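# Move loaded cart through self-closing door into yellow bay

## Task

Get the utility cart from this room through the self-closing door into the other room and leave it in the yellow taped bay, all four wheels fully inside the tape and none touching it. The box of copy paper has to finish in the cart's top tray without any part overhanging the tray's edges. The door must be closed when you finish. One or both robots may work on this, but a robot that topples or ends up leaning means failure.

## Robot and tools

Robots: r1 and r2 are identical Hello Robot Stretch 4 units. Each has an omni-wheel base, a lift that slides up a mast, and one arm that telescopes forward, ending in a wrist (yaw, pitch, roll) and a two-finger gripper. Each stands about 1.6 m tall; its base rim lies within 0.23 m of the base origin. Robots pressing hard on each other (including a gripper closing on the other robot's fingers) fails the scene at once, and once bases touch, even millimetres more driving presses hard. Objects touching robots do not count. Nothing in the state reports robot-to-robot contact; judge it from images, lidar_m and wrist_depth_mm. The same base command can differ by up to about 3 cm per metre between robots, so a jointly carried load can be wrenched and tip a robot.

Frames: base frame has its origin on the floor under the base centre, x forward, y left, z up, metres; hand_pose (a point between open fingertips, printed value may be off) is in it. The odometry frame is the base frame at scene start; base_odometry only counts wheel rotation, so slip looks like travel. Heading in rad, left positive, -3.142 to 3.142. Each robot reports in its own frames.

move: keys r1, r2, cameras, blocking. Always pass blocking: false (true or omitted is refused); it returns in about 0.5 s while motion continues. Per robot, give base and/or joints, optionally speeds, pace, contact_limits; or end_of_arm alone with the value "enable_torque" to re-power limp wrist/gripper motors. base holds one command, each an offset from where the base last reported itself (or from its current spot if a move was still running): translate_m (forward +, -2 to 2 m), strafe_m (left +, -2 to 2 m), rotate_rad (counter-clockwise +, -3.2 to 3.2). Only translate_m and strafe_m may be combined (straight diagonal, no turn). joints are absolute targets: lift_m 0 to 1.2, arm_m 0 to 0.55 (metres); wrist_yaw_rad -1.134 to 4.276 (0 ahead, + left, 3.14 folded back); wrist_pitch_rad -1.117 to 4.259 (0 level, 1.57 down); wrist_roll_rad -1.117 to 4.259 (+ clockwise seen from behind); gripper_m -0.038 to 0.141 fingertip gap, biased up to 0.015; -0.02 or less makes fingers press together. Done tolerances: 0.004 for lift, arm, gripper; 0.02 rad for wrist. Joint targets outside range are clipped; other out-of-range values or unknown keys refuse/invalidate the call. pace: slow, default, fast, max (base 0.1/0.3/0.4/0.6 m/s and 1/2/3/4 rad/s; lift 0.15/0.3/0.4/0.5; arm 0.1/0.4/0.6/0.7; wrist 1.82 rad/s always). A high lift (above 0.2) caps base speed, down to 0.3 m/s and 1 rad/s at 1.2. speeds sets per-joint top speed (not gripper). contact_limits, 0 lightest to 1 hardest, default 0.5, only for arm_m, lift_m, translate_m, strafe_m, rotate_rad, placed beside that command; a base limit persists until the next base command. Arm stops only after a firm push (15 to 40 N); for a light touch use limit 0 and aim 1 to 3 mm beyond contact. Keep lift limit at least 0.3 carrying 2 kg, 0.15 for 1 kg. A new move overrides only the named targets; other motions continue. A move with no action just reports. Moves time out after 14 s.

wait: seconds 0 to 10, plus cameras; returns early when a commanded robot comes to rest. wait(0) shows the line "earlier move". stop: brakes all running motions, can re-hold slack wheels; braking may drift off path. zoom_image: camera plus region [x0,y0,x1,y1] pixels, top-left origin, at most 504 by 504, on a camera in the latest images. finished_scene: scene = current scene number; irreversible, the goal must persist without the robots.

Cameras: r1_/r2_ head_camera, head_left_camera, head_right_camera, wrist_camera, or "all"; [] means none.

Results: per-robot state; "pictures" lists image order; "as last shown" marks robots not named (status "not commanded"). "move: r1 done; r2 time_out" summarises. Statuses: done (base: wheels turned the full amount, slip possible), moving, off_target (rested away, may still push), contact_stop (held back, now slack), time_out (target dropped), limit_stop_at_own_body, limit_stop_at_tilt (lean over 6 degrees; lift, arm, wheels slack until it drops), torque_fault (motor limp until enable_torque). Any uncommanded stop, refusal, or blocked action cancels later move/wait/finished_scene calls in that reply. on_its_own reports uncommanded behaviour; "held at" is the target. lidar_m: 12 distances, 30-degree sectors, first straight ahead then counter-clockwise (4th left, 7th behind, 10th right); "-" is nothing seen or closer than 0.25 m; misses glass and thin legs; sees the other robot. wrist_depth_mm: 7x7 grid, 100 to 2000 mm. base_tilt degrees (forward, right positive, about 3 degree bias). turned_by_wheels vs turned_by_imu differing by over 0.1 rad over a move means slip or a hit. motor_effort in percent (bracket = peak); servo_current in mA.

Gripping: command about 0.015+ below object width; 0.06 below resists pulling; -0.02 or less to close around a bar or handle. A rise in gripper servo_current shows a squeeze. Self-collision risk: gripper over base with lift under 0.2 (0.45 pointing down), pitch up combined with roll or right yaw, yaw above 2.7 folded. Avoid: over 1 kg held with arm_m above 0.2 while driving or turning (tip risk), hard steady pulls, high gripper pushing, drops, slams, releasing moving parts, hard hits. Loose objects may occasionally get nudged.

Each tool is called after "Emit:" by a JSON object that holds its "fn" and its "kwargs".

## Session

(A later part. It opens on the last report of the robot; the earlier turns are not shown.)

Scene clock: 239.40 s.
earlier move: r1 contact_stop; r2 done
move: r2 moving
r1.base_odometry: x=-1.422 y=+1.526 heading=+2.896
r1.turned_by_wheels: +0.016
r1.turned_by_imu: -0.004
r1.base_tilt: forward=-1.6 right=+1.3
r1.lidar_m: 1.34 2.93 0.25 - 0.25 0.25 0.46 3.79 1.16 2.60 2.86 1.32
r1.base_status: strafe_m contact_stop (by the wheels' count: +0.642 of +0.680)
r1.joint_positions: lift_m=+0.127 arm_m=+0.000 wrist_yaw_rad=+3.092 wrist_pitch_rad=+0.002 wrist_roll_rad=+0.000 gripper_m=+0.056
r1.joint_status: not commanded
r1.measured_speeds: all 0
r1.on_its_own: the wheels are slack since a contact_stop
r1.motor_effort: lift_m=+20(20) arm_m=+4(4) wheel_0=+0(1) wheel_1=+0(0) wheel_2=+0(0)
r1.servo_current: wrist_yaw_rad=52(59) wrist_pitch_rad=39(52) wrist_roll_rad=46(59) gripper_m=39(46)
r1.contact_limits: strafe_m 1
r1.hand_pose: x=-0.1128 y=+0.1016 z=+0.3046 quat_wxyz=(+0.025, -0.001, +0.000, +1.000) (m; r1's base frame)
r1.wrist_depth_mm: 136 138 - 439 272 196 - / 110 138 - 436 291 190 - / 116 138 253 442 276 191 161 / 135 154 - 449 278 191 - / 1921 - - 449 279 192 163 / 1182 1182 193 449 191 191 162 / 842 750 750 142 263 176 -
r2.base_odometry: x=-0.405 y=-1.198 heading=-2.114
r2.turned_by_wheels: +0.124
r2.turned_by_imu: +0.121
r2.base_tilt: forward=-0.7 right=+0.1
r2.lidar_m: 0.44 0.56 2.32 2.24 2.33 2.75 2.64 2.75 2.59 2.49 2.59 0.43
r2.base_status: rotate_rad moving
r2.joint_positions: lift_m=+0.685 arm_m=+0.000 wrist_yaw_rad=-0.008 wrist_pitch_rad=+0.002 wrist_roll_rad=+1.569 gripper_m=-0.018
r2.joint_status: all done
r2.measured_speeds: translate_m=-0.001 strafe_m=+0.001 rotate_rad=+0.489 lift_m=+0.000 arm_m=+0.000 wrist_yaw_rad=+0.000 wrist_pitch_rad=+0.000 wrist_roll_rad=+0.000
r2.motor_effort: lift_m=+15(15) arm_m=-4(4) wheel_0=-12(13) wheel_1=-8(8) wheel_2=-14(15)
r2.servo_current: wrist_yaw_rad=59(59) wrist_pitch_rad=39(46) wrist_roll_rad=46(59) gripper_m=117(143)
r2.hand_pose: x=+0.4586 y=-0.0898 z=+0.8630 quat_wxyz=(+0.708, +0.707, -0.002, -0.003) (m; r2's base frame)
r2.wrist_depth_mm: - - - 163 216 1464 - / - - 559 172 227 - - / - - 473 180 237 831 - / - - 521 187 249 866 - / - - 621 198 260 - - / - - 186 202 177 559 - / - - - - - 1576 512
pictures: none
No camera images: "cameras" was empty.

Emit:
{"fn": "move", "kwargs": {"blocking": false, "r1": {"base":{"strafe_m":-0.01},"pace":"slow"}, "cameras": []}}

Emit:
{"fn": "wait", "kwargs": {"seconds": 1, "cameras": ["r2_head_camera","r1_head_camera","r1_head_left_camera"]}}

Scene clock: 245.27 s.
earlier move: r2 done
move: r1 moving
r1.base_odometry: x=-1.420 y=+1.536 heading=+2.896
r1.turned_by_wheels: +0.000
r1.turned_by_imu: +0.000
r1.base_tilt: forward=-1.6 right=+1.3
r1.lidar_m: 1.34 2.94 0.25 - 0.25 0.25 0.47 3.83 1.15 2.62 2.85 1.33
r1.base_status: strafe_m moving
r1.joint_positions: lift_m=+0.127 arm_m=+0.000 wrist_yaw_rad=+3.092 wrist_pitch_rad=+0.002 wrist_roll_rad=+0.000 gripper_m=+0.056
r1.joint_status: not commanded
r1.measured_speeds: translate_m=+0.000 strafe_m=-0.011 rotate_rad=+0.002 lift_m=+0.000 arm_m=+0.000 wrist_yaw_rad=+0.000 wrist_pitch_rad=+0.000 wrist_roll_rad=+0.000
r1.motor_effort: lift_m=+20(20) arm_m=+4(4) wheel_0=-3(4) wheel_1=+0(6) wheel_2=+1(1)
r1.servo_current: wrist_yaw_rad=52(52) wrist_pitch_rad=33(46) wrist_roll_rad=33(52) gripper_m=39(46)
r1.hand_pose: x=-0.1128 y=+0.1016 z=+0.3046 quat_wxyz=(+0.025, -0.001, +0.000, +1.000) (m; r1's base frame)
r1.wrist_depth_mm: 136 138 - 445 276 197 - / 110 138 - 413 277 190 - / 116 139 253 452 279 191 - / 136 154 - 455 282 193 - / 1983 - - 462 283 193 162 / 1160 1205 193 466 191 193 162 / 854 759 750 143 266 176 -
r2.base_odometry: x=-0.405 y=-1.198 heading=-1.978
r2.turned_by_wheels: +0.135
r2.turned_by_imu: +0.132
r2.base_tilt: forward=-0.6 right=+0.0
r2.lidar_m: 0.48 2.84 2.27 2.25 2.47 2.67 2.64 2.91 2.50 2.50 2.71 0.36
r2.base_status: done
r2.joint_positions: lift_m=+0.685 arm_m=+0.000 wrist_yaw_rad=+0.001 wrist_pitch_rad=+0.002 wrist_roll_rad=+1.569 gripper_m=-0.018
r2.joint_status: not commanded
r2.measured_speeds: all 0
r2.motor_effort: lift_m=+15(15) arm_m=-4(4) wheel_0=-3(3) wheel_1=-3(3) wheel_2=-7(7)
r2.servo_current: wrist_yaw_rad=33(65) wrist_pitch_rad=46(46) wrist_roll_rad=52(52) gripper_m=111(124)
r2.hand_pose: x=+0.4594 y=-0.0871 z=+0.8630 quat_wxyz=(+0.708, +0.707, +0.001, +0.000) (m; r2's base frame)
r2.wrist_depth_mm: - 449 449 119 177 - - / - 430 427 130 191 - - / - - 512 142 209 - - / - - 676 157 231 - - / - - - 184 258 1863 - / - - 187 200 178 1618 508 / - - - - - 407 455
pictures: none
No camera images: "cameras" was empty.

Scene clock: 245.63 s.
earlier move: r1 done
r1.base_odometry: x=-1.419 y=+1.536 heading=+2.896
r1.turned_by_wheels: +0.000
r1.turned_by_imu: +0.000
r1.base_tilt: forward=-1.6 right=+1.3
r1.lidar_m: 1.34 2.92 0.25 - 0.25 0.25 0.48 3.82 1.15 2.62 2.80 1.33
r1.base_status: done
r1.joint_positions: lift_m=+0.127 arm_m=+0.000 wrist_yaw_rad=+3.092 wrist_pitch_rad=+0.002 wrist_roll_rad=+0.000 gripper_m=+0.056
r1.joint_status: not commanded
r1.measured_speeds: all 0
r1.motor_effort: lift_m=+20(20) arm_m=+4(4) wheel_0=-4(4) wheel_1=+1(6) wheel_2=+1(1)
r1.servo_current: wrist_yaw_rad=52(65) wrist_pitch_rad=39(46) wrist_roll_rad=52(59) gripper_m=39(46)
r1.hand_pose: x=-0.1128 y=+0.1016 z=+0.3046 quat_wxyz=(+0.025, -0.001, +0.000, +1.000) (m; r1's base frame)
r1.wrist_depth_mm: 136 138 - 449 276 196 - / 109 138 - 413 277 191 - / 116 139 253 455 279 191 - / 135 154 - 455 281 191 - / 1921 - - 462 282 192 162 / 1182 1182 194 462 191 193 162 / 842 750 759 143 266 177 -
r2.base_odometry: x=-0.405 y=-1.198 heading=-1.978
r2.turned_by_wheels: +0.000
r2.turned_by_imu: +0.000
r2.base_tilt: forward=-0.7 right=+0.1
r2.lidar_m: 0.48 2.86 2.28 2.25 2.47 2.66 2.63 2.90 2.52 2.51 2.71 0.38
r2.base_status: done
r2.joint_positions: lift_m=+0.685 arm_m=+0.000 wrist_yaw_rad=+0.001 wrist_pitch_rad=+0.002 wrist_roll_rad=+1.569 gripper_m=-0.018
r2.joint_status: not commanded
r2.measured_speeds: all 0
r2.motor_effort: lift_m=+15(15) arm_m=-4(4) wheel_0=-3(3) wheel_1=-3(3) wheel_2=-7(7)
r2.servo_current: wrist_yaw_rad=46(65) wrist_pitch_rad=39(46) wrist_roll_rad=59(59) gripper_m=117(124)
r2.hand_pose: x=+0.4594 y=-0.0871 z=+0.8630 quat_wxyz=(+0.708, +0.707, +0.001, +0.000) (m; r2's base frame)
r2.wrist_depth_mm: - 449 449 119 178 - - / - 424 424 130 190 - - / - - 508 142 209 - - / - - 676 158 231 - - / - - - 184 257 1863 - / - - 187 200 178 1618 512 / - - - - - 410 455
wait: 0.37 of 1 s (r1 has come to rest)
pictures: r1_head_camera, r1_head_left_camera, r2_head_camera
Images, in order (width x height): r1_head_camera 420x560, r1_head_left_camera 420x672, r2_head_camera 420x560.

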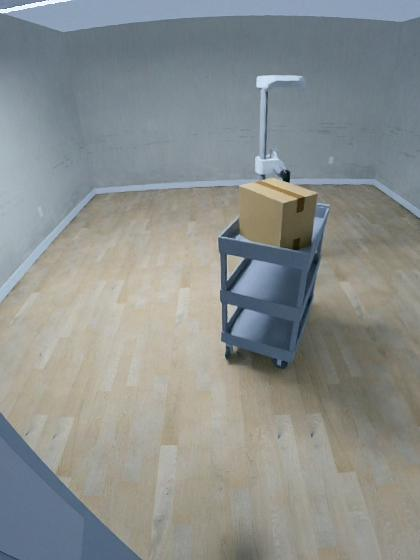

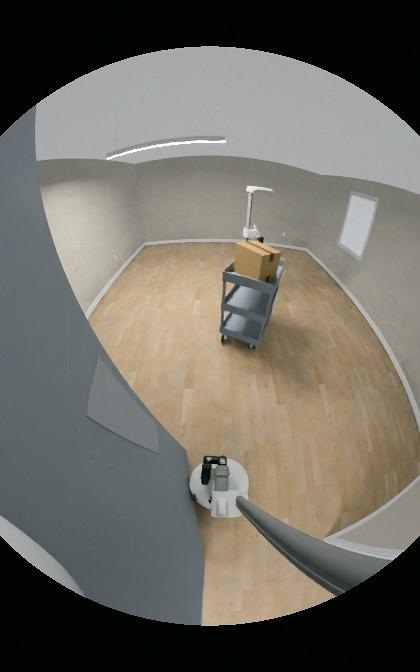

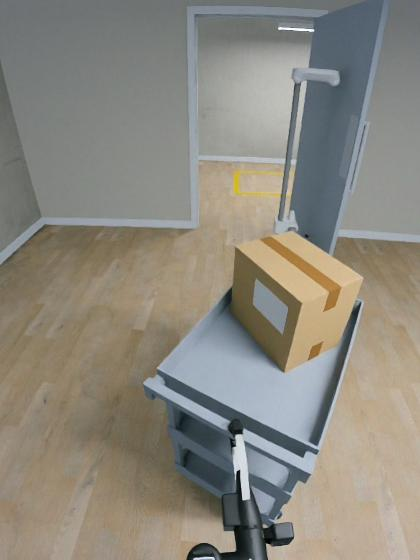

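Emit:
{"fn": "move", "kwargs": {"blocking": false, "r2": {"base":{"rotate_rad":-0.135},"pace":"slow"}, "cameras": []}}

Emit:
{"fn": "wait", "kwargs": {"seconds": 1, "cameras": []}}

Emit:
{"fn": "move", "kwargs": {"blocking": false, "r2": {"base":{"translate_m":-0.4,"strafe_m":0.28},"pace":"default"}, "cameras": []}}

Emit:
{"fn": "wait", "kwargs": {"seconds": 3.5, "cameras": []}}

Emit:
{"fn": "move", "kwargs": {"blocking": false, "r2": {"base":{"translate_m":-0.9},"pace":"default"}, "cameras": ["r2_head_camera"]}}

Emit:
{"fn": "wait", "kwargs": {"seconds": 5, "cameras": ["r2_head_camera","r1_head_camera","r2_wrist_camera"]}}

Scene clock: 319.13 s.
move: r2 moving
r1: as last shown
r1.lidar_m: 1.33 2.92 0.25 - 0.25 0.25 0.45 3.81 1.15 2.61 2.84 1.31
r1.motor_effort: lift_m=+20(20) arm_m=+4(4) wheel_0=-4(5) wheel_1=+1(1) wheel_2=+1(2)
r1.servo_current: wrist_yaw_rad=52(59) wrist_pitch_rad=39(46) wrist_roll_rad=39(59) gripper_m=39(46)
r1.wrist_depth_mm: 136 138 - 449 276 197 - / 110 138 - 415 278 190 - / 116 139 253 455 279 191 - / 135 154 - 455 281 191 - / 1921 - - 462 282 192 162 / 1182 1205 193 466 191 193 162 / 854 759 759 143 266 176 -
r2.base_odometry: x=-0.405 y=-1.198 heading=-2.085
r2.turned_by_wheels: -0.107
r2.turned_by_imu: -0.103
r2.base_tilt: forward=-0.7 right=+0.1
r2.lidar_m: 0.46 0.54 2.35 2.26 2.33 2.76 2.65 2.74 2.58 2.48 2.63 0.39
r2.base_status: rotate_rad moving
r2.joint_positions: lift_m=+0.685 arm_m=+0.000 wrist_yaw_rad=+0.003 wrist_pitch_rad=+0.002 wrist_roll_rad=+1.569 gripper_m=-0.018
r2.joint_status: not commanded
r2.measured_speeds: translate_m=+0.001 strafe_m=-0.001 rotate_rad=-0.258 lift_m=+0.000 arm_m=+0.000 wrist_yaw_rad=-0.018 wrist_pitch_rad=+0.000 wrist_roll_rad=+0.000
r2.motor_effort: lift_m=+15(15) arm_m=-4(4) wheel_0=+4(13) wheel_1=+6(8) wheel_2=+6(10)
r2.servo_current: wrist_yaw_rad=46(59) wrist_pitch_rad=46(46) wrist_roll_rad=46(59) gripper_m=124(124)
r2.hand_pose: x=+0.4596 y=-0.0864 z=+0.8630 quat_wxyz=(+0.708, +0.707, +0.002, +0.001) (m; r2's base frame)
r2.wrist_depth_mm: - - 539 139 194 - - / - 496 469 148 207 768 - / - 500 466 160 221 842 - / - - 569 234 238 - - / - - - 187 256 - - / - - 188 200 178 1618 525 / - - - - - 1618 473
pictures: none
No camera images: "cameras" was empty.

Scene clock: 319.67 s.
earlier move: r2 done
r1.base_odometry: x=-1.419 y=+1.536 heading=+2.896
r1.turned_by_wheels: +0.000
r1.turned_by_imu: +0.000
r1.base_tilt: forward=-1.6 right=+1.2
r1.lidar_m: 1.31 2.93 0.25 - 0.25 0.25 0.48 3.81 1.15 2.62 2.84 1.32
r1.base_status: not commanded
r1.joint_positions: lift_m=+0.127 arm_m=+0.000 wrist_yaw_rad=+3.092 wrist_pitch_rad=+0.002 wrist_roll_rad=+0.000 gripper_m=+0.056
r1.joint_status: not commanded
r1.measured_speeds: all 0
r1.motor_effort: lift_m=+20(20) arm_m=+4(4) wheel_0=-4(5) wheel_1=+1(1) wheel_2=+1(2)
r1.servo_current: wrist_yaw_rad=46(72) wrist_pitch_rad=39(46) wrist_roll_rad=65(65) gripper_m=39(46)
r1.hand_pose: x=-0.1128 y=+0.1016 z=+0.3046 quat_wxyz=(+0.025, -0.001, +0.000, +1.000) (m; r1's base frame)
r1.wrist_depth_mm: 135 138 - 449 276 197 - / 110 138 - 413 278 190 - / 116 139 253 452 281 191 - / 135 154 - 459 281 192 - / 1921 - - 459 283 191 162 / 1229 1205 193 469 192 191 162 / 854 759 759 143 265 176 -
r2.base_odometry: x=-0.405 y=-1.198 heading=-2.113
r2.turned_by_wheels: -0.027
r2.turned_by_imu: -0.027
r2.base_tilt: forward=-0.7 right=+0.1
r2.lidar_m: 0.45 0.51 2.34 2.24 2.32 2.75 2.65 2.77 2.62 2.49 2.60 0.41
r2.base_status: done
r2.joint_positions: lift_m=+0.685 arm_m=+0.000 wrist_yaw_rad=+0.000 wrist_pitch_rad=+0.002 wrist_roll_rad=+1.569 gripper_m=-0.018
r2.joint_status: not commanded
r2.measured_speeds: all 0
r2.motor_effort: lift_m=+15(15) arm_m=-4(4) wheel_0=+2(13) wheel_1=+3(8) wheel_2=+6(10)
r2.servo_current: wrist_yaw_rad=59(59) wrist_pitch_rad=39(46) wrist_roll_rad=52(59) gripper_m=117(130)
r2.hand_pose: x=+0.4593 y=-0.0874 z=+0.8630 quat_wxyz=(+0.708, +0.707, +0.001, -0.001) (m; r2's base frame)
r2.wrist_depth_mm: - - - 152 204 - - / - - 508 160 216 768 - / - - 466 170 229 820 - / - - 539 181 242 - - / - - 676 194 258 - - / - - 187 202 178 1661 - / - - - - - 1618 488
wait: 0.53 of 1 s (r2 has come to rest)
pictures: none
No camera images: "cameras" was empty.

Scene clock: 320.17 s.
move: r2 moving
r1: as last shown
r1.base_tilt: forward=-1.6 right=+1.3
r1.lidar_m: 1.36 2.92 0.25 - 0.25 0.25 0.48 3.82 1.15 2.62 2.84 1.36
r1.servo_current: wrist_yaw_rad=52(65) wrist_pitch_rad=39(46) wrist_roll_rad=52(72) gripper_m=39(46)
r1.wrist_depth_mm: 136 138 - 449 276 198 - / 109 138 - 413 278 191 - / 116 139 252 455 278 191 - / 135 154 - 462 281 191 - / 1983 - - 459 281 193 162 / 1229 1182 194 466 191 192 162 / 866 750 750 143 264 176 -
r2.base_odometry: x=-0.374 y=-1.184 heading=-2.112
r2.turned_by_wheels: +0.001
r2.turned_by_imu: +0.001
r2.base_tilt: forward=-0.6 right=+0.1
r2.lidar_m: 0.45 0.54 2.33 2.23 2.32 2.74 2.62 2.76 2.62 2.51 2.61 0.40
r2.base_status: translate_m moving; strafe_m moving
r2.joint_positions: lift_m=+0.685 arm_m=+0.000 wrist_yaw_rad=+0.000 wrist_pitch_rad=+0.002 wrist_roll_rad=+1.569 gripper_m=-0.018
r2.joint_status: not commanded
r2.measured_speeds: translate_m=-0.111 strafe_m=+0.076 rotate_rad=+0.000 lift_m=+0.000 arm_m=+0.000 wrist_yaw_rad=+0.000 wrist_pitch_rad=+0.000 wrist_roll_rad=+0.000
r2.motor_effort: lift_m=+15(15) arm_m=-4(4) wheel_0=-9(13) wheel_1=+5(5) wheel_2=+16(16)
r2.servo_current: wrist_yaw_rad=52(52) wrist_pitch_rad=46(46) wrist_roll_rad=46(59) gripper_m=117(124)
r2.hand_pose: x=+0.4593 y=-0.0874 z=+0.8630 quat_wxyz=(+0.708, +0.707, +0.001, -0.001) (m; r2's base frame)
r2.wrist_depth_mm: - - - 149 202 - - / - - 492 160 214 750 - / - 492 462 169 228 831 - / - - 554 181 242 - - / - - - 194 258 - - / - - 188 202 179 1708 - / - - - - - 1618 484
pictures: none
No camera images: "cameras" was empty.

Scene clock: 322.67 s.
earlier move: r2 done
r1.base_odometry: x=-1.419 y=+1.536 heading=+2.896
r1.turned_by_wheels: +0.000
r1.turned_by_imu: +0.000
r1.base_tilt: forward=-1.6 right=+1.3
r1.lidar_m: 1.79 2.93 0.25 - 0.25 0.25 0.48 3.82 1.18 2.56 2.83 1.77
r1.base_status: not commanded
r1.joint_positions: lift_m=+0.127 arm_m=+0.000 wrist_yaw_rad=+3.092 wrist_pitch_rad=+0.002 wrist_roll_rad=+0.000 gripper_m=+0.056
r1.joint_status: not commanded
r1.measured_speeds: all 0
r1.motor_effort: lift_m=+20(20) arm_m=+4(4) wheel_0=-4(5) wheel_1=+1(1) wheel_2=+1(2)
r1.servo_current: wrist_yaw_rad=52(65) wrist_pitch_rad=46(52) wrist_roll_rad=52(72) gripper_m=46(46)
r1.hand_pose: x=-0.1128 y=+0.1016 z=+0.3046 quat_wxyz=(+0.025, -0.001, +0.000, +1.000) (m; r1's base frame)
r1.wrist_depth_mm: 135 138 - 452 274 197 - / 110 138 - 410 277 190 - / 116 139 252 459 279 191 - / 135 153 - 459 281 191 - / 1921 - - 466 283 192 162 / 1229 1205 193 469 191 193 162 / 854 759 750 143 265 176 -
r2.base_odometry: x=+0.041 y=-1.000 heading=-2.112
r2.turned_by_wheels: +0.000
r2.turned_by_imu: +0.001
r2.base_tilt: forward=-0.7 right=+0.1
r2.lidar_m: 0.47 2.83 2.06 1.95 2.05 2.35 2.24 2.33 2.91 2.76 2.86 0.37
r2.base_status: done
r2.joint_positions: lift_m=+0.685 arm_m=+0.000 wrist_yaw_rad=+0.000 wrist_pitch_rad=+0.002 wrist_roll_rad=+1.569 gripper_m=-0.018
r2.joint_status: not commanded
r2.measured_speeds: all 0
r2.motor_effort: lift_m=+15(16) arm_m=-4(4) wheel_0=+1(15) wheel_1=+6(7) wheel_2=+5(18)
r2.servo_current: wrist_yaw_rad=46(65) wrist_pitch_rad=39(46) wrist_roll_rad=46(59) gripper_m=117(130)
r2.hand_pose: x=+0.4593 y=-0.0873 z=+0.8630 quat_wxyz=(+0.708, +0.707, +0.001, +0.000) (m; r2's base frame)
r2.wrist_depth_mm: - - 466 - 181 - - / - 433 433 136 197 - - / - - 504 148 215 - - / - - 661 163 235 - - / - - - 189 260 - - / - - 188 203 179 1576 500 / - - - - - 1618 459
wait: 2.50 of 3.5 s (r2 has come to rest)
pictures: none
No camera images: "cameras" was empty.

Scene clock: 323.17 s.
move: r2 moving
r1: as last shown
r1.lidar_m: 1.82 2.94 0.25 - 0.25 0.25 0.47 3.81 1.17 2.60 2.85 1.79
r1.servo_current: wrist_yaw_rad=26(65) wrist_pitch_rad=39(46) wrist_roll_rad=59(59) gripper_m=39(46)
r1.wrist_depth_mm: 136 138 - 449 276 198 - / 109 139 - 410 279 191 - / 116 139 253 455 279 191 - / 135 153 - 462 281 191 - / 1921 - - 462 283 192 162 / 1205 1205 193 469 191 192 162 / 831 768 759 143 265 175 -
r2.base_odometry: x=+0.057 y=-0.973 heading=-2.111
r2.turned_by_wheels: +0.000
r2.turned_by_imu: +0.000
r2.base_tilt: forward=-0.7 right=+0.0
r2.lidar_m: 0.48 0.60 2.08 1.95 2.05 2.32 2.23 2.30 2.89 2.77 2.88 0.40
r2.base_status: translate_m moving
r2.joint_positions: lift_m=+0.685 arm_m=+0.000 wrist_yaw_rad=+0.002 wrist_pitch_rad=+0.002 wrist_roll_rad=+1.569 gripper_m=-0.018
r2.joint_status: not commanded
r2.measured_speeds: translate_m=-0.124 strafe_m=+0.001 rotate_rad=+0.000 lift_m=+0.000 arm_m=+0.000 wrist_yaw_rad=+0.000 wrist_pitch_rad=+0.000 wrist_roll_rad=+0.000
r2.motor_effort: lift_m=+15(16) arm_m=-4(4) wheel_0=-8(11) wheel_1=-8(8) wheel_2=+16(17)
r2.servo_current: wrist_yaw_rad=39(59) wrist_pitch_rad=39(39) wrist_roll_rad=59(59) gripper_m=117(124)
r2.hand_pose: x=+0.4595 y=-0.0868 z=+0.8630 quat_wxyz=(+0.708, +0.707, +0.001, +0.000) (m; r2's base frame)
r2.wrist_depth_mm: - - 473 - 182 - - / - 442 433 138 198 - - / - - 496 150 215 - - / - - 647 164 236 - - / - - - 190 263 - - / - - 187 202 178 1576 517 / - - - - - 1576 459
pictures: r2_head_camera
Images, in order (width x height): r2_head_camera 420x560.

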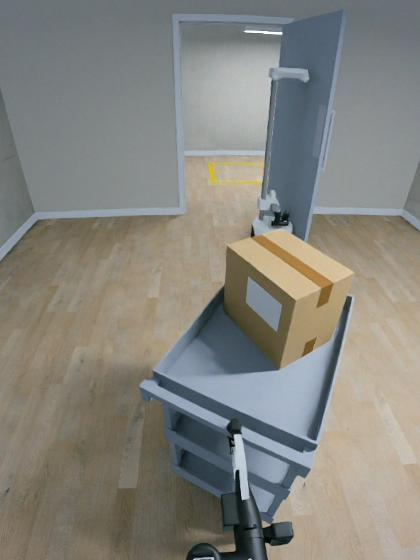

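Scene clock: 327.17 s.
earlier move: r2 done
r1.base_odometry: x=-1.419 y=+1.536 heading=+2.896
r1.turned_by_wheels: +0.000
r1.turned_by_imu: +0.000
r1.base_tilt: forward=-1.6 right=+1.3
r1.lidar_m: 2.65 2.95 0.25 - 0.27 0.25 0.45 3.83 1.13 2.62 2.85 2.72
r1.base_status: not commanded
r1.joint_positions: lift_m=+0.127 arm_m=+0.000 wrist_yaw_rad=+3.092 wrist_pitch_rad=+0.002 wrist_roll_rad=+0.000 gripper_m=+0.056
r1.joint_status: not commanded
r1.measured_speeds: all 0
r1.motor_effort: lift_m=+20(20) arm_m=+4(4) wheel_0=-4(5) wheel_1=+1(2) wheel_2=+1(2)
r1.servo_current: wrist_yaw_rad=52(72) wrist_pitch_rad=46(52) wrist_roll_rad=52(65) gripper_m=46(52)
r1.hand_pose: x=-0.1128 y=+0.1016 z=+0.3046 quat_wxyz=(+0.025, -0.001, +0.000, +1.000) (m; r1's base frame)
r1.wrist_depth_mm: 136 138 - 445 276 198 - / 109 138 - 410 278 190 - / 116 139 253 455 279 191 - / 135 154 - 459 282 191 - / - - - 469 283 193 162 / 1205 1205 194 466 191 193 162 / 854 750 759 143 265 176 -
r2.base_odometry: x=+0.504 y=-0.228 heading=-2.112
r2.turned_by_wheels: +0.000
r2.turned_by_imu: +0.002
r2.base_tilt: forward=-0.7 right=+0.1
r2.lidar_m: 0.42 0.46 2.04 1.95 1.92 1.39 1.34 1.40 1.93 2.77 2.89 0.46
r2.base_status: done
r2.joint_positions: lift_m=+0.685 arm_m=+0.000 wrist_yaw_rad=+0.002 wrist_pitch_rad=+0.002 wrist_roll_rad=+1.569 gripper_m=-0.018
r2.joint_status: not commanded
r2.measured_speeds: all 0
r2.motor_effort: lift_m=+15(16) arm_m=-4(4) wheel_0=-1(11) wheel_1=-4(9) wheel_2=+3(18)
r2.servo_current: wrist_yaw_rad=46(65) wrist_pitch_rad=39(46) wrist_roll_rad=52(59) gripper_m=117(124)
r2.hand_pose: x=+0.4595 y=-0.0867 z=+0.8630 quat_wxyz=(+0.708, +0.707, +0.001, +0.000) (m; r2's base frame)
r2.wrist_depth_mm: - - - 200 259 265 266 / - - - 200 259 1708 504 / - - 668 202 260 842 - / - - 508 202 262 866 - / - - 517 202 263 878 - / - - 188 204 178 842 - / - - - - - 1863 -
wait: 4.00 of 5 s (r2 has come to rest)
pictures: r1_head_camera, r2_head_camera, r2_wrist_camera
Images, in order (width x height): r1_head_camera 420x560, r2_head_camera 420x560, r2_wrist_camera 616x392.

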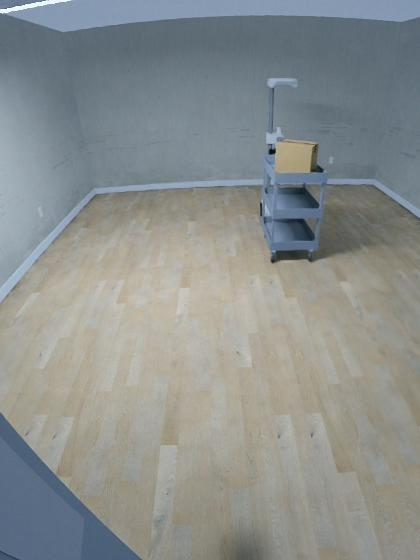

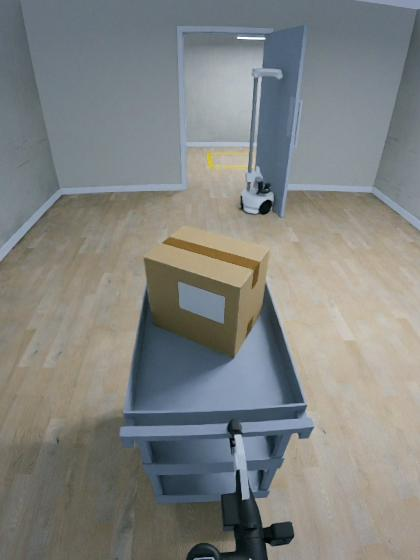

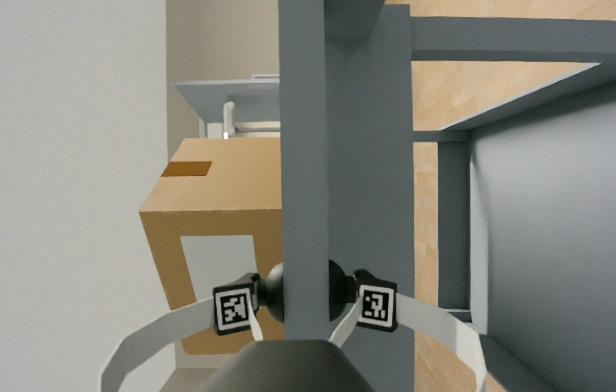

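Emit:
{"fn": "move", "kwargs": {"blocking": false, "r2": {"joints":{"gripper_m":0.13}}, "cameras": []}}

Emit:
{"fn": "wait", "kwargs": {"seconds": 1.2, "cameras": []}}

Emit:
{"fn": "move", "kwargs": {"blocking": false, "r2": {"base":{"translate_m":-0.12}}, "cameras": []}}

Emit:
{"fn": "wait", "kwargs": {"seconds": 1.3, "cameras": []}}

Emit:
{"fn": "move", "kwargs": {"blocking": false, "r2": {"joints":{"wrist_roll_rad":0,"gripper_m":0.141}}, "cameras": []}}

Emit:
{"fn": "wait", "kwargs": {"seconds": 1.5, "cameras": ["r2_head_camera","r2_wrist_camera"]}}

Scene clock: 362.77 s.
move: r2 moving
r1: as last shown
r1.lidar_m: 2.63 2.93 0.25 - 0.25 0.25 0.47 3.84 1.14 2.61 2.83 2.70
r1.motor_effort: lift_m=+20(20) arm_m=+4(4) wheel_0=-4(5) wheel_1=+1(1) wheel_2=+1(2)
r1.servo_current: wrist_yaw_rad=46(59) wrist_pitch_rad=46(46) wrist_roll_rad=52(65) gripper_m=39(46)
r1.wrist_depth_mm: 136 137 - 445 274 197 - / 110 138 - 413 278 191 - / 116 138 253 452 281 191 - / 136 153 - 459 281 192 - / 1983 - - 466 283 192 162 / 1205 1182 193 466 191 193 161 / 842 750 759 143 266 176 -
r2.base_odometry: x=+0.504 y=-0.228 heading=-2.112
r2.turned_by_wheels: +0.000
r2.turned_by_imu: +0.000
r2.base_tilt: forward=-0.7 right=+0.1
r2.lidar_m: 0.40 0.46 2.03 1.94 1.92 1.43 1.33 1.38 1.93 2.78 2.89 0.48
r2.base_status: not commanded
r2.joint_positions: lift_m=+0.685 arm_m=+0.000 wrist_yaw_rad=+0.002 wrist_pitch_rad=+0.002 wrist_roll_rad=+1.569 gripper_m=+0.005
r2.joint_status: gripper_m moving
r2.measured_speeds: all 0
r2.motor_effort: lift_m=+16(16) arm_m=-4(4) wheel_0=-1(1) wheel_1=-4(4) wheel_2=+3(3)
r2.servo_current: wrist_yaw_rad=52(52) wrist_pitch_rad=39(46) wrist_roll_rad=46(52) gripper_m=85(104)
r2.hand_pose: x=+0.4595 y=-0.0867 z=+0.8630 quat_wxyz=(+0.708, +0.707, +0.001, +0.000) (m; r2's base frame)
r2.wrist_depth_mm: - - - 203 263 270 268 / - - - 205 264 1661 504 / - - 668 204 265 842 - / - - 512 206 265 866 - / - - 521 206 266 866 - / - - 190 207 181 - - / - - 654 - 267 - -
pictures: none
No camera images: "cameras" was empty.

Scene clock: 363.97 s.
earlier move: r2 moving
r1.base_odometry: x=-1.419 y=+1.536 heading=+2.896
r1.turned_by_wheels: +0.000
r1.turned_by_imu: +0.000
r1.base_tilt: forward=-1.6 right=+1.3
r1.lidar_m: 2.66 2.95 0.25 - 0.25 0.25 0.44 3.80 1.15 2.61 2.80 2.70
r1.base_status: not commanded
r1.joint_positions: lift_m=+0.127 arm_m=+0.000 wrist_yaw_rad=+3.092 wrist_pitch_rad=+0.002 wrist_roll_rad=+0.000 gripper_m=+0.056
r1.joint_status: not commanded
r1.measured_speeds: all 0
r1.motor_effort: lift_m=+20(20) arm_m=+4(4) wheel_0=-5(5) wheel_1=+1(1) wheel_2=+1(2)
r1.servo_current: wrist_yaw_rad=39(72) wrist_pitch_rad=46(46) wrist_roll_rad=39(65) gripper_m=39(46)
r1.hand_pose: x=-0.1128 y=+0.1016 z=+0.3046 quat_wxyz=(+0.025, -0.001, +0.000, +1.000) (m; r1's base frame)
r1.wrist_depth_mm: 136 138 - 452 276 197 - / 110 138 - 415 278 191 - / 116 139 252 455 279 191 - / 135 154 - 459 282 192 - / 1921 - - 462 282 193 162 / 1205 1182 193 469 190 193 162 / 854 750 759 143 265 176 -
r2.base_odometry: x=+0.504 y=-0.228 heading=-2.112
r2.turned_by_wheels: +0.000
r2.turned_by_imu: +0.000
r2.base_tilt: forward=-0.7 right=+0.1
r2.lidar_m: 0.42 0.46 2.05 1.95 1.92 1.40 1.33 1.40 1.94 2.77 2.88 0.45
r2.base_status: not commanded
r2.joint_positions: lift_m=+0.685 arm_m=+0.000 wrist_yaw_rad=+0.002 wrist_pitch_rad=+0.002 wrist_roll_rad=+1.569 gripper_m=+0.123
r2.joint_status: gripper_m moving
r2.measured_speeds: all 0
r2.motor_effort: lift_m=+15(16) arm_m=-4(4) wheel_0=-1(1) wheel_1=-4(4) wheel_2=+3(3)
r2.servo_current: wrist_yaw_rad=46(65) wrist_pitch_rad=39(46) wrist_roll_rad=52(59) gripper_m=72(124)
r2.hand_pose: x=+0.4595 y=-0.0867 z=+0.8630 quat_wxyz=(+0.708, +0.707, +0.001, +0.000) (m; r2's base frame)
r2.wrist_depth_mm: - - - 208 268 273 274 / - - - 209 267 1618 500 / - - 676 210 270 842 - / - - 517 270 271 878 - / - - 525 272 271 866 - / - - 201 213 214 - - / - - - - - 1863 -
wait: 1.20 s; no rest
pictures: none
No camera images: "cameras" was empty.

Scene clock: 364.47 s.
earlier move: r2 moving
move: r2 moving
r1: as last shown
r1.lidar_m: 2.63 2.93 0.25 - 0.25 0.25 0.48 3.81 1.18 2.61 2.83 2.73
r1.motor_effort: lift_m=+20(20) arm_m=+4(4) wheel_0=-4(5) wheel_1=+1(1) wheel_2=+1(2)
r1.servo_current: wrist_yaw_rad=52(59) wrist_pitch_rad=39(46) wrist_roll_rad=46(52) gripper_m=46(46)
r1.wrist_depth_mm: 136 138 - 449 277 197 - / 110 138 - 413 277 190 - / 116 139 252 455 281 191 - / 135 153 - 459 281 192 - / 1983 - - 466 283 192 162 / 1205 1205 195 473 191 192 162 / 854 759 750 143 266 176 -
r2.base_odometry: x=+0.520 y=-0.201 heading=-2.112
r2.turned_by_wheels: +0.000
r2.turned_by_imu: +0.000
r2.base_tilt: forward=-0.7 right=+0.1
r2.lidar_m: 0.46 0.48 2.04 1.95 1.91 1.37 1.29 1.39 1.87 2.77 2.90 0.49
r2.base_status: translate_m moving
r2.joint_positions: lift_m=+0.685 arm_m=+0.000 wrist_yaw_rad=+0.002 wrist_pitch_rad=+0.002 wrist_roll_rad=+1.569 gripper_m=+0.130
r2.joint_status: gripper_m moving
r2.measured_speeds: translate_m=-0.121 strafe_m=+0.001 rotate_rad=+0.000 lift_m=+0.000 arm_m=+0.000 wrist_yaw_rad=+0.000 wrist_pitch_rad=+0.000 wrist_roll_rad=+0.000
r2.motor_effort: lift_m=+15(16) arm_m=-4(4) wheel_0=-8(10) wheel_1=-7(8) wheel_2=+11(13)
r2.servo_current: wrist_yaw_rad=52(52) wrist_pitch_rad=33(46) wrist_roll_rad=39(65) gripper_m=26(72)
r2.hand_pose: x=+0.4595 y=-0.0867 z=+0.8630 quat_wxyz=(+0.708, +0.707, +0.001, +0.000) (m; r2's base frame)
r2.wrist_depth_mm: - - - 233 300 1397 1042 / - - - 293 294 1499 315 / - - - 294 296 831 - / - - 544 297 297 - - / - - 549 298 297 - - / - - 591 238 219 - - / - - - - - - -
pictures: none
No camera images: "cameras" was empty.

Scene clock: 365.63 s.
earlier move: r2 done
r1.base_odometry: x=-1.419 y=+1.536 heading=+2.896
r1.turned_by_wheels: +0.000
r1.turned_by_imu: +0.000
r1.base_tilt: forward=-1.6 right=+1.3
r1.lidar_m: 2.65 2.93 0.25 - 0.25 0.25 0.48 3.83 1.14 2.61 2.85 2.71
r1.base_status: not commanded
r1.joint_positions: lift_m=+0.127 arm_m=+0.000 wrist_yaw_rad=+3.092 wrist_pitch_rad=+0.002 wrist_roll_rad=+0.000 gripper_m=+0.056
r1.joint_status: not commanded
r1.measured_speeds: all 0
r1.motor_effort: lift_m=+20(20) arm_m=+4(4) wheel_0=-4(5) wheel_1=+1(1) wheel_2=+1(2)
r1.servo_current: wrist_yaw_rad=39(59) wrist_pitch_rad=33(52) wrist_roll_rad=52(72) gripper_m=33(46)
r1.hand_pose: x=-0.1128 y=+0.1016 z=+0.3046 quat_wxyz=(+0.025, -0.001, +0.000, +1.000) (m; r1's base frame)
r1.wrist_depth_mm: 136 138 - 445 276 197 - / 109 139 - 410 279 190 - / 116 139 252 459 278 191 - / 135 154 - 459 281 192 - / 1983 - - 462 282 193 162 / 1182 1205 195 469 191 192 162 / 842 750 750 143 265 176 -
r2.base_odometry: x=+0.566 y=-0.125 heading=-2.112
r2.turned_by_wheels: +0.000
r2.turned_by_imu: +0.000
r2.base_tilt: forward=-0.7 right=+0.1
r2.lidar_m: 0.52 0.57 2.04 1.95 1.80 1.27 1.21 1.28 1.75 2.78 2.89 0.57
r2.base_status: done
r2.joint_positions: lift_m=+0.685 arm_m=+0.000 wrist_yaw_rad=+0.002 wrist_pitch_rad=+0.002 wrist_roll_rad=+1.569 gripper_m=+0.130
r2.joint_status: all done
r2.measured_speeds: all 0
r2.motor_effort: lift_m=+15(16) arm_m=-4(4) wheel_0=-3(10) wheel_1=-2(9) wheel_2=+4(14)
r2.servo_current: wrist_yaw_rad=59(59) wrist_pitch_rad=39(46) wrist_roll_rad=46(65) gripper_m=46(72)
r2.hand_pose: x=+0.4595 y=-0.0867 z=+0.8630 quat_wxyz=(+0.708, +0.707, +0.001, +0.000) (m; r2's base frame)
r2.wrist_depth_mm: - - - - - 1708 1160 / - - - 359 394 1499 1060 / - - - 389 976 917 - / - - 647 389 - - - / - - 661 394 389 - - / - - 217 334 213 - - / - - - - - - -
wait: 1.17 of 1.3 s (r2 has come to rest)
pictures: none
No camera images: "cameras" was empty.

Scene clock: 366.13 s.
move: r2 moving
r1: as last shown
r1.lidar_m: 2.65 2.93 0.25 - 0.25 0.25 0.48 3.82 1.14 2.60 2.81 2.72
r1.servo_current: wrist_yaw_rad=46(72) wrist_pitch_rad=39(46) wrist_roll_rad=46(65) gripper_m=39(46)
r1.wrist_depth_mm: 136 138 - 452 276 196 - / 109 138 - 413 278 190 - / 116 139 252 455 279 191 - / 136 153 - 459 282 191 - / - - - 462 282 193 162 / 1182 1205 195 466 191 193 162 / 854 750 759 143 266 176 -
r2.base_odometry: x=+0.566 y=-0.125 heading=-2.112
r2.turned_by_wheels: +0.000
r2.turned_by_imu: +0.000
r2.base_tilt: forward=-0.7 right=+0.1
r2.lidar_m: 0.55 0.58 2.04 1.93 1.78 1.30 1.20 1.29 1.76 2.76 2.89 0.59
r2.base_status: not commanded
r2.joint_positions: lift_m=+0.685 arm_m=+0.000 wrist_yaw_rad=+0.002 wrist_pitch_rad=+0.002 wrist_roll_rad=+0.982 gripper_m=+0.139
r2.joint_status: wrist_roll_rad moving; gripper_m moving
r2.measured_speeds: translate_m=+0.000 strafe_m=+0.000 rotate_rad=+0.000 lift_m=+0.000 arm_m=+0.000 wrist_yaw_rad=+0.000 wrist_pitch_rad=+0.000 wrist_roll_rad=-1.820
r2.motor_effort: lift_m=+15(16) arm_m=-4(4) wheel_0=-3(3) wheel_1=-3(3) wheel_2=+4(4)
r2.servo_current: wrist_yaw_rad=46(52) wrist_pitch_rad=39(46) wrist_roll_rad=85(117) gripper_m=52(72)
r2.hand_pose: x=+0.4595 y=-0.0867 z=+0.8630 quat_wxyz=(+0.882, +0.471, +0.001, +0.001) (m; r2's base frame)
r2.wrist_depth_mm: - - - - - - - / - - - - 387 - 1808 / - - 691 759 384 1863 1618 / - - 654 621 389 976 394 / - - 707 392 392 946 - / - - 732 332 197 184 - / - - - - - - -
pictures: none
No camera images: "cameras" was empty.

Scene clock: 367.13 s.
earlier move: r2 done
r1.base_odometry: x=-1.419 y=+1.536 heading=+2.896
r1.turned_by_wheels: +0.000
r1.turned_by_imu: +0.000
r1.base_tilt: forward=-1.6 right=+1.3
r1.lidar_m: 2.63 2.90 0.25 - 0.25 0.25 0.48 3.80 1.16 2.62 2.83 2.71
r1.base_status: not commanded
r1.joint_positions: lift_m=+0.127 arm_m=+0.000 wrist_yaw_rad=+3.092 wrist_pitch_rad=+0.002 wrist_roll_rad=+0.000 gripper_m=+0.056
r1.joint_status: not commanded
r1.measured_speeds: all 0
r1.motor_effort: lift_m=+20(20) arm_m=+4(4) wheel_0=-5(5) wheel_1=+1(1) wheel_2=+1(2)
r1.servo_current: wrist_yaw_rad=72(72) wrist_pitch_rad=39(52) wrist_roll_rad=59(65) gripper_m=39(52)
r1.hand_pose: x=-0.1128 y=+0.1016 z=+0.3046 quat_wxyz=(+0.025, -0.001, +0.000, +1.000) (m; r1's base frame)
r1.wrist_depth_mm: 136 138 - 452 276 197 - / 110 138 - 413 277 190 - / 116 139 253 455 279 191 - / 135 153 - 459 281 192 - / 1863 - - 462 282 193 162 / 1229 1229 193 469 190 193 162 / 842 759 759 143 266 175 -
r2.base_odometry: x=+0.566 y=-0.125 heading=-2.112
r2.turned_by_wheels: +0.000
r2.turned_by_imu: +0.000
r2.base_tilt: forward=-0.7 right=+0.1
r2.lidar_m: 0.52 0.57 2.03 1.97 1.74 1.29 1.23 1.29 1.76 2.78 2.90 0.57
r2.base_status: not commanded
r2.joint_positions: lift_m=+0.685 arm_m=+0.000 wrist_yaw_rad=+0.002 wrist_pitch_rad=+0.002 wrist_roll_rad=+0.002 gripper_m=+0.141
r2.joint_status: all done
r2.measured_speeds: all 0
r2.motor_effort: lift_m=+16(16) arm_m=-4(4) wheel_0=-3(4) wheel_1=-3(3) wheel_2=+4(4)
r2.servo_current: wrist_yaw_rad=46(65) wrist_pitch_rad=39(46) wrist_roll_rad=52(117) gripper_m=59(72)
r2.hand_pose: x=+0.4595 y=-0.0867 z=+0.8630 quat_wxyz=(+1.000, +0.001, +0.001, +0.001) (m; r2's base frame)
r2.wrist_depth_mm: - - - - - - - / - - - - - - - / - - 741 640 - - - / - - 741 647 798 - - / 357 338 342 334 330 325 - / - 219 394 392 389 327 - / 1921 1708 - - - 1618 1808
wait: 1.00 of 1.5 s (r2 has come to rest)
pictures: r2_head_camera, r2_wrist_camera
Images, in order (width x height): r2_head_camera 420x560, r2_wrist_camera 616x392.

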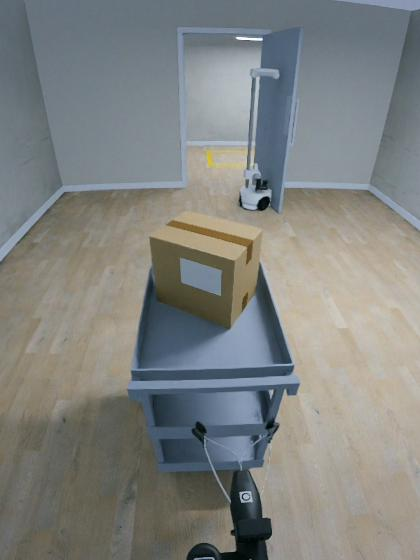

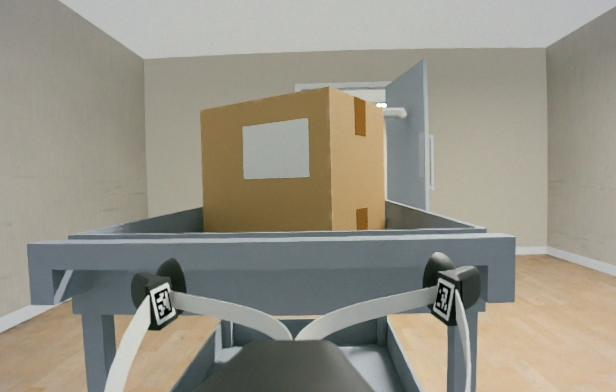

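Emit:
{"fn": "move", "kwargs": {"blocking": false, "r2": {"base":{"strafe_m":0.033,"translate_m":0.05},"pace":"slow"}, "cameras": []}}

Emit:
{"fn": "wait", "kwargs": {"seconds": 1.5, "cameras": []}}

Emit:
{"fn": "move", "kwargs": {"blocking": false, "r2": {"base":{"translate_m":0.5},"pace":"slow"}, "cameras": []}}

Emit:
{"fn": "wait", "kwargs": {"seconds": 2.5, "cameras": ["r2_wrist_camera"]}}

Emit:
{"fn": "wait", "kwargs": {"seconds": 3, "cameras": ["r2_wrist_camera","r2_head_camera"]}}

Scene clock: 463.93 s.
move: r2 moving
r1: as last shown
r1.lidar_m: 2.65 2.94 0.25 - 0.25 0.25 0.46 3.82 1.17 2.63 2.81 2.70
r1.motor_effort: lift_m=+20(20) arm_m=+4(4) wheel_0=-4(5) wheel_1=+1(1) wheel_2=+1(2)
r1.servo_current: wrist_yaw_rad=59(59) wrist_pitch_rad=39(52) wrist_roll_rad=52(65) gripper_m=39(46)
r1.wrist_depth_mm: 136 138 - 449 277 198 - / 110 138 - 413 278 190 - / 116 139 253 455 278 191 - / 135 154 - 459 281 192 - / 1921 - - 466 282 193 162 / 1182 1182 194 473 191 193 162 / 866 759 759 143 265 176 -
r2.base_odometry: x=+0.566 y=-0.139 heading=-2.112
r2.turned_by_wheels: +0.000
r2.turned_by_imu: +0.000
r2.base_tilt: forward=-0.7 right=+0.1
r2.lidar_m: 0.53 0.58 2.02 1.94 1.78 1.30 1.24 1.29 1.77 2.76 2.92 0.57
r2.base_status: translate_m moving; strafe_m moving
r2.joint_positions: lift_m=+0.685 arm_m=+0.000 wrist_yaw_rad=+0.002 wrist_pitch_rad=+0.002 wrist_roll_rad=+0.002 gripper_m=+0.141
r2.joint_status: not commanded
r2.measured_speeds: translate_m=+0.046 strafe_m=+0.029 rotate_rad=+0.003 lift_m=+0.000 arm_m=+0.000 wrist_yaw_rad=+0.000 wrist_pitch_rad=+0.000 wrist_roll_rad=+0.000
r2.motor_effort: lift_m=+16(16) arm_m=-4(4) wheel_0=-4(7) wheel_1=+7(8) wheel_2=-8(10)
r2.servo_current: wrist_yaw_rad=52(59) wrist_pitch_rad=39(52) wrist_roll_rad=52(59) gripper_m=52(52)
r2.hand_pose: x=+0.4595 y=-0.0867 z=+0.8630 quat_wxyz=(+1.000, +0.001, +0.001, +0.001) (m; r2's base frame)
r2.wrist_depth_mm: - - - - - - - / - - - - - - - / - - 732 621 - - - / - - 723 621 768 - - / 392 351 342 334 322 315 - / - 219 382 382 379 317 - / 1921 1708 1921 - - 402 1863
pictures: none
No camera images: "cameras" was empty.

Scene clock: 465.17 s.
earlier move: r2 done
r1.base_odometry: x=-1.419 y=+1.536 heading=+2.896
r1.turned_by_wheels: +0.000
r1.turned_by_imu: +0.000
r1.base_tilt: forward=-1.6 right=+1.3
r1.lidar_m: 2.63 2.93 0.25 - 0.25 0.25 0.48 3.81 1.14 2.63 2.84 2.70
r1.base_status: not commanded
r1.joint_positions: lift_m=+0.127 arm_m=+0.000 wrist_yaw_rad=+3.092 wrist_pitch_rad=+0.002 wrist_roll_rad=+0.000 gripper_m=+0.056
r1.joint_status: not commanded
r1.measured_speeds: all 0
r1.motor_effort: lift_m=+20(20) arm_m=+4(4) wheel_0=-4(5) wheel_1=+1(1) wheel_2=+1(2)
r1.servo_current: wrist_yaw_rad=52(78) wrist_pitch_rad=46(52) wrist_roll_rad=39(65) gripper_m=39(52)
r1.hand_pose: x=-0.1128 y=+0.1016 z=+0.3046 quat_wxyz=(+0.025, -0.001, +0.000, +1.000) (m; r1's base frame)
r1.wrist_depth_mm: 136 138 - 449 277 197 - / 110 138 - 413 277 190 - / 116 139 253 452 281 191 - / 135 153 - 459 281 192 - / 1921 - - 462 282 193 161 / 1160 1205 194 469 190 193 162 / 842 750 750 143 267 176 -
r2.base_odometry: x=+0.568 y=-0.185 heading=-2.112
r2.turned_by_wheels: +0.000
r2.turned_by_imu: +0.000
r2.base_tilt: forward=-0.6 right=+0.0
r2.lidar_m: 0.50 0.54 2.01 1.93 1.83 1.32 1.27 1.36 1.83 2.79 2.92 0.55
r2.base_status: done
r2.joint_positions: lift_m=+0.685 arm_m=+0.000 wrist_yaw_rad=+0.002 wrist_pitch_rad=+0.002 wrist_roll_rad=+0.002 gripper_m=+0.141
r2.joint_status: not commanded
r2.measured_speeds: all 0
r2.motor_effort: lift_m=+15(16) arm_m=-4(4) wheel_0=-3(8) wheel_1=+5(9) wheel_2=-5(10)
r2.servo_current: wrist_yaw_rad=46(59) wrist_pitch_rad=39(52) wrist_roll_rad=52(65) gripper_m=46(52)
r2.hand_pose: x=+0.4595 y=-0.0867 z=+0.8630 quat_wxyz=(+1.000, +0.001, +0.001, +0.001) (m; r2's base frame)
r2.wrist_depth_mm: - - - - - - - / - - - - - - - / - - 699 603 707 - - / - - 715 603 661 - - / 297 294 290 283 279 278 294 / 336 218 345 342 198 329 290 / 1983 1756 1808 - - 1756 1808
wait: 1.23 of 1.5 s (r2 has come to rest)
pictures: none
No camera images: "cameras" was empty.

Scene clock: 465.67 s.
move: r2 moving
r1: as last shown
r1.lidar_m: 2.66 2.94 0.25 - 0.25 0.25 0.45 3.80 1.15 2.61 2.85 2.69
r1.motor_effort: lift_m=+20(20) arm_m=+4(4) wheel_0=-4(5) wheel_1=+1(1) wheel_2=+2(2)
r1.servo_current: wrist_yaw_rad=39(52) wrist_pitch_rad=46(46) wrist_roll_rad=52(59) gripper_m=39(46)
r1.wrist_depth_mm: 136 138 - 449 276 197 - / 110 138 - 413 278 190 - / 116 139 253 455 278 191 - / 136 154 - 459 282 192 - / 1921 - - 466 282 193 162 / 1182 1205 194 462 191 193 162 / 842 759 750 143 266 176 -
r2.base_odometry: x=+0.562 y=-0.196 heading=-2.112
r2.turned_by_wheels: +0.000
r2.turned_by_imu: +0.000
r2.base_tilt: forward=-0.7 right=+0.1
r2.lidar_m: 0.50 0.50 2.00 1.93 1.83 1.37 1.28 1.35 1.84 2.81 2.92 0.54
r2.base_status: translate_m moving
r2.joint_positions: lift_m=+0.685 arm_m=+0.000 wrist_yaw_rad=+0.002 wrist_pitch_rad=+0.002 wrist_roll_rad=+0.002 gripper_m=+0.141
r2.joint_status: not commanded
r2.measured_speeds: translate_m=+0.049 strafe_m=+0.000 rotate_rad=+0.001 lift_m=+0.000 arm_m=+0.000 wrist_yaw_rad=+0.000 wrist_pitch_rad=+0.000 wrist_roll_rad=+0.000
r2.motor_effort: lift_m=+15(16) arm_m=-4(4) wheel_0=+6(11) wheel_1=+6(7) wheel_2=-10(10)
r2.servo_current: wrist_yaw_rad=46(52) wrist_pitch_rad=39(46) wrist_roll_rad=52(59) gripper_m=52(52)
r2.hand_pose: x=+0.4595 y=-0.0867 z=+0.8630 quat_wxyz=(+1.000, +0.001, +0.001, +0.001) (m; r2's base frame)
r2.wrist_depth_mm: - - - - - - - / - - - 627 - - - / - - 699 585 683 - - / - - 707 597 634 - - / 297 297 285 281 271 266 322 / 281 218 273 272 197 204 291 / 1808 1708 1863 - - 1808 1661
pictures: none
No camera images: "cameras" was empty.

Scene clock: 468.17 s.
earlier move: r2 moving
r1.base_odometry: x=-1.419 y=+1.536 heading=+2.896
r1.turned_by_wheels: +0.000
r1.turned_by_imu: +0.000
r1.base_tilt: forward=-1.6 right=+1.3
r1.lidar_m: 2.44 2.94 0.25 - 0.25 0.25 0.48 3.83 1.17 2.60 2.82 2.48
r1.base_status: not commanded
r1.joint_positions: lift_m=+0.127 arm_m=+0.000 wrist_yaw_rad=+3.092 wrist_pitch_rad=+0.002 wrist_roll_rad=+0.000 gripper_m=+0.056
r1.joint_status: not commanded
r1.measured_speeds: all 0
r1.motor_effort: lift_m=+20(20) arm_m=+4(4) wheel_0=-4(5) wheel_1=+1(1) wheel_2=+1(2)
r1.servo_current: wrist_yaw_rad=65(65) wrist_pitch_rad=39(52) wrist_roll_rad=46(59) gripper_m=39(46)
r1.hand_pose: x=-0.1128 y=+0.1016 z=+0.3046 quat_wxyz=(+0.025, -0.001, +0.000, +1.000) (m; r1's base frame)
r1.wrist_depth_mm: 136 138 - 449 274 197 - / 110 138 - 413 277 190 - / 116 139 252 455 279 191 - / 136 154 - 459 281 192 - / - - - 462 282 192 162 / 1205 1229 193 469 191 193 162 / 842 750 750 143 266 175 -
r2.base_odometry: x=+0.439 y=-0.399 heading=-2.112
r2.turned_by_wheels: +0.000
r2.turned_by_imu: +0.001
r2.base_tilt: forward=-0.7 right=+0.1
r2.lidar_m: 0.46 0.51 1.99 1.88 2.01 1.61 1.52 1.58 2.21 2.80 2.92 0.52
r2.base_status: translate_m moving
r2.joint_positions: lift_m=+0.685 arm_m=+0.000 wrist_yaw_rad=-0.003 wrist_pitch_rad=+0.002 wrist_roll_rad=+0.002 gripper_m=+0.141
r2.joint_status: not commanded
r2.measured_speeds: translate_m=+0.101 strafe_m=+0.000 rotate_rad=+0.001 lift_m=+0.000 arm_m=+0.000 wrist_yaw_rad=+0.000 wrist_pitch_rad=+0.000 wrist_roll_rad=+0.000
r2.motor_effort: lift_m=+15(16) arm_m=+5(5) wheel_0=+6(11) wheel_1=+5(9) wheel_2=-12(18)
r2.servo_current: wrist_yaw_rad=46(59) wrist_pitch_rad=39(46) wrist_roll_rad=46(59) gripper_m=52(59)
r2.hand_pose: x=+0.4590 y=-0.0882 z=+0.8630 quat_wxyz=(+1.000, +0.001, +0.001, -0.001) (m; r2's base frame)
r2.wrist_depth_mm: - - - - - - - / - - - 585 - - - / - - 668 564 609 - - / - - 676 564 574 - - / 315 309 303 301 297 296 254 / 257 248 244 243 238 204 281 / 1708 1756 1808 - - 1708 300
wait: 2.50 s; no rest
pictures: r2_wrist_camera
Images, in order (width x height): r2_wrist_camera 616x392.

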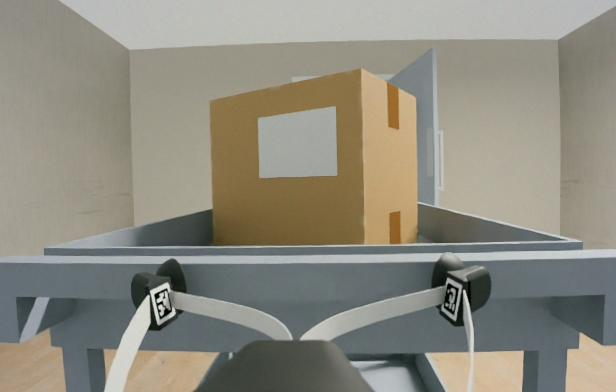

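Scene clock: 471.17 s.
earlier move: r2 moving
r1.base_odometry: x=-1.419 y=+1.536 heading=+2.896
r1.turned_by_wheels: +0.000
r1.turned_by_imu: +0.000
r1.base_tilt: forward=-1.6 right=+1.2
r1.lidar_m: 2.27 2.94 0.25 - 0.25 0.25 0.49 3.83 1.17 2.61 2.84 2.14
r1.base_status: not commanded
r1.joint_positions: lift_m=+0.127 arm_m=+0.000 wrist_yaw_rad=+3.092 wrist_pitch_rad=+0.002 wrist_roll_rad=+0.000 gripper_m=+0.056
r1.joint_status: not commanded
r1.measured_speeds: all 0
r1.motor_effort: lift_m=+20(20) arm_m=+4(4) wheel_0=-4(5) wheel_1=+1(1) wheel_2=+1(2)
r1.servo_current: wrist_yaw_rad=39(72) wrist_pitch_rad=39(52) wrist_roll_rad=46(72) gripper_m=39(52)
r1.hand_pose: x=-0.1128 y=+0.1016 z=+0.3046 quat_wxyz=(+0.025, -0.001, +0.000, +1.000) (m; r1's base frame)
r1.wrist_depth_mm: 136 138 - 452 274 197 - / 110 138 - 410 277 190 - / 116 139 253 452 281 191 - / 136 153 - 462 281 191 - / 1863 - - 462 281 193 162 / 1205 1205 194 469 191 192 162 / 842 759 750 143 266 176 -
r2.base_odometry: x=+0.311 y=-0.613 heading=-2.112
r2.turned_by_wheels: +0.000
r2.turned_by_imu: +0.001
r2.base_tilt: forward=-0.7 right=+0.1
r2.lidar_m: 0.43 2.78 2.03 1.91 2.02 1.87 1.76 1.87 2.56 2.80 2.91 0.52
r2.base_status: translate_m moving
r2.joint_positions: lift_m=+0.685 arm_m=+0.000 wrist_yaw_rad=-0.003 wrist_pitch_rad=+0.002 wrist_roll_rad=+0.002 gripper_m=+0.141
r2.joint_status: not commanded
r2.measured_speeds: translate_m=+0.001 strafe_m=+0.000 rotate_rad=+0.000 lift_m=+0.000 arm_m=+0.000 wrist_yaw_rad=+0.000 wrist_pitch_rad=+0.000 wrist_roll_rad=+0.000
r2.motor_effort: lift_m=+15(16) arm_m=+5(5) wheel_0=+3(11) wheel_1=+5(9) wheel_2=-6(18)
r2.servo_current: wrist_yaw_rad=46(59) wrist_pitch_rad=39(46) wrist_roll_rad=39(65) gripper_m=52(59)
r2.hand_pose: x=+0.4590 y=-0.0882 z=+0.8630 quat_wxyz=(+1.000, +0.001, +0.001, -0.001) (m; r2's base frame)
r2.wrist_depth_mm: - - - - - - - / - - - 627 - - - / - - 603 569 - - - / - - 609 580 - - - / - 296 312 279 289 310 330 / 228 236 253 273 213 364 - / 250 - - - 1983 1756 1756
wait: 3.00 s; no rest
pictures: r2_head_camera, r2_wrist_camera
Images, in order (width x height): r2_head_camera 420x560, r2_wrist_camera 616x392.

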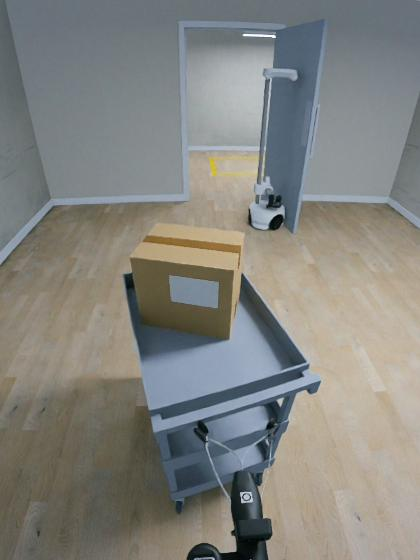

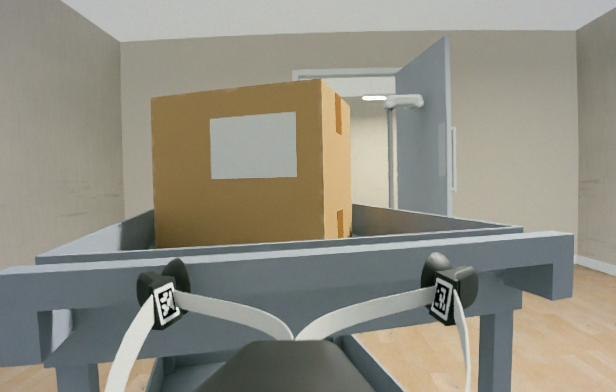

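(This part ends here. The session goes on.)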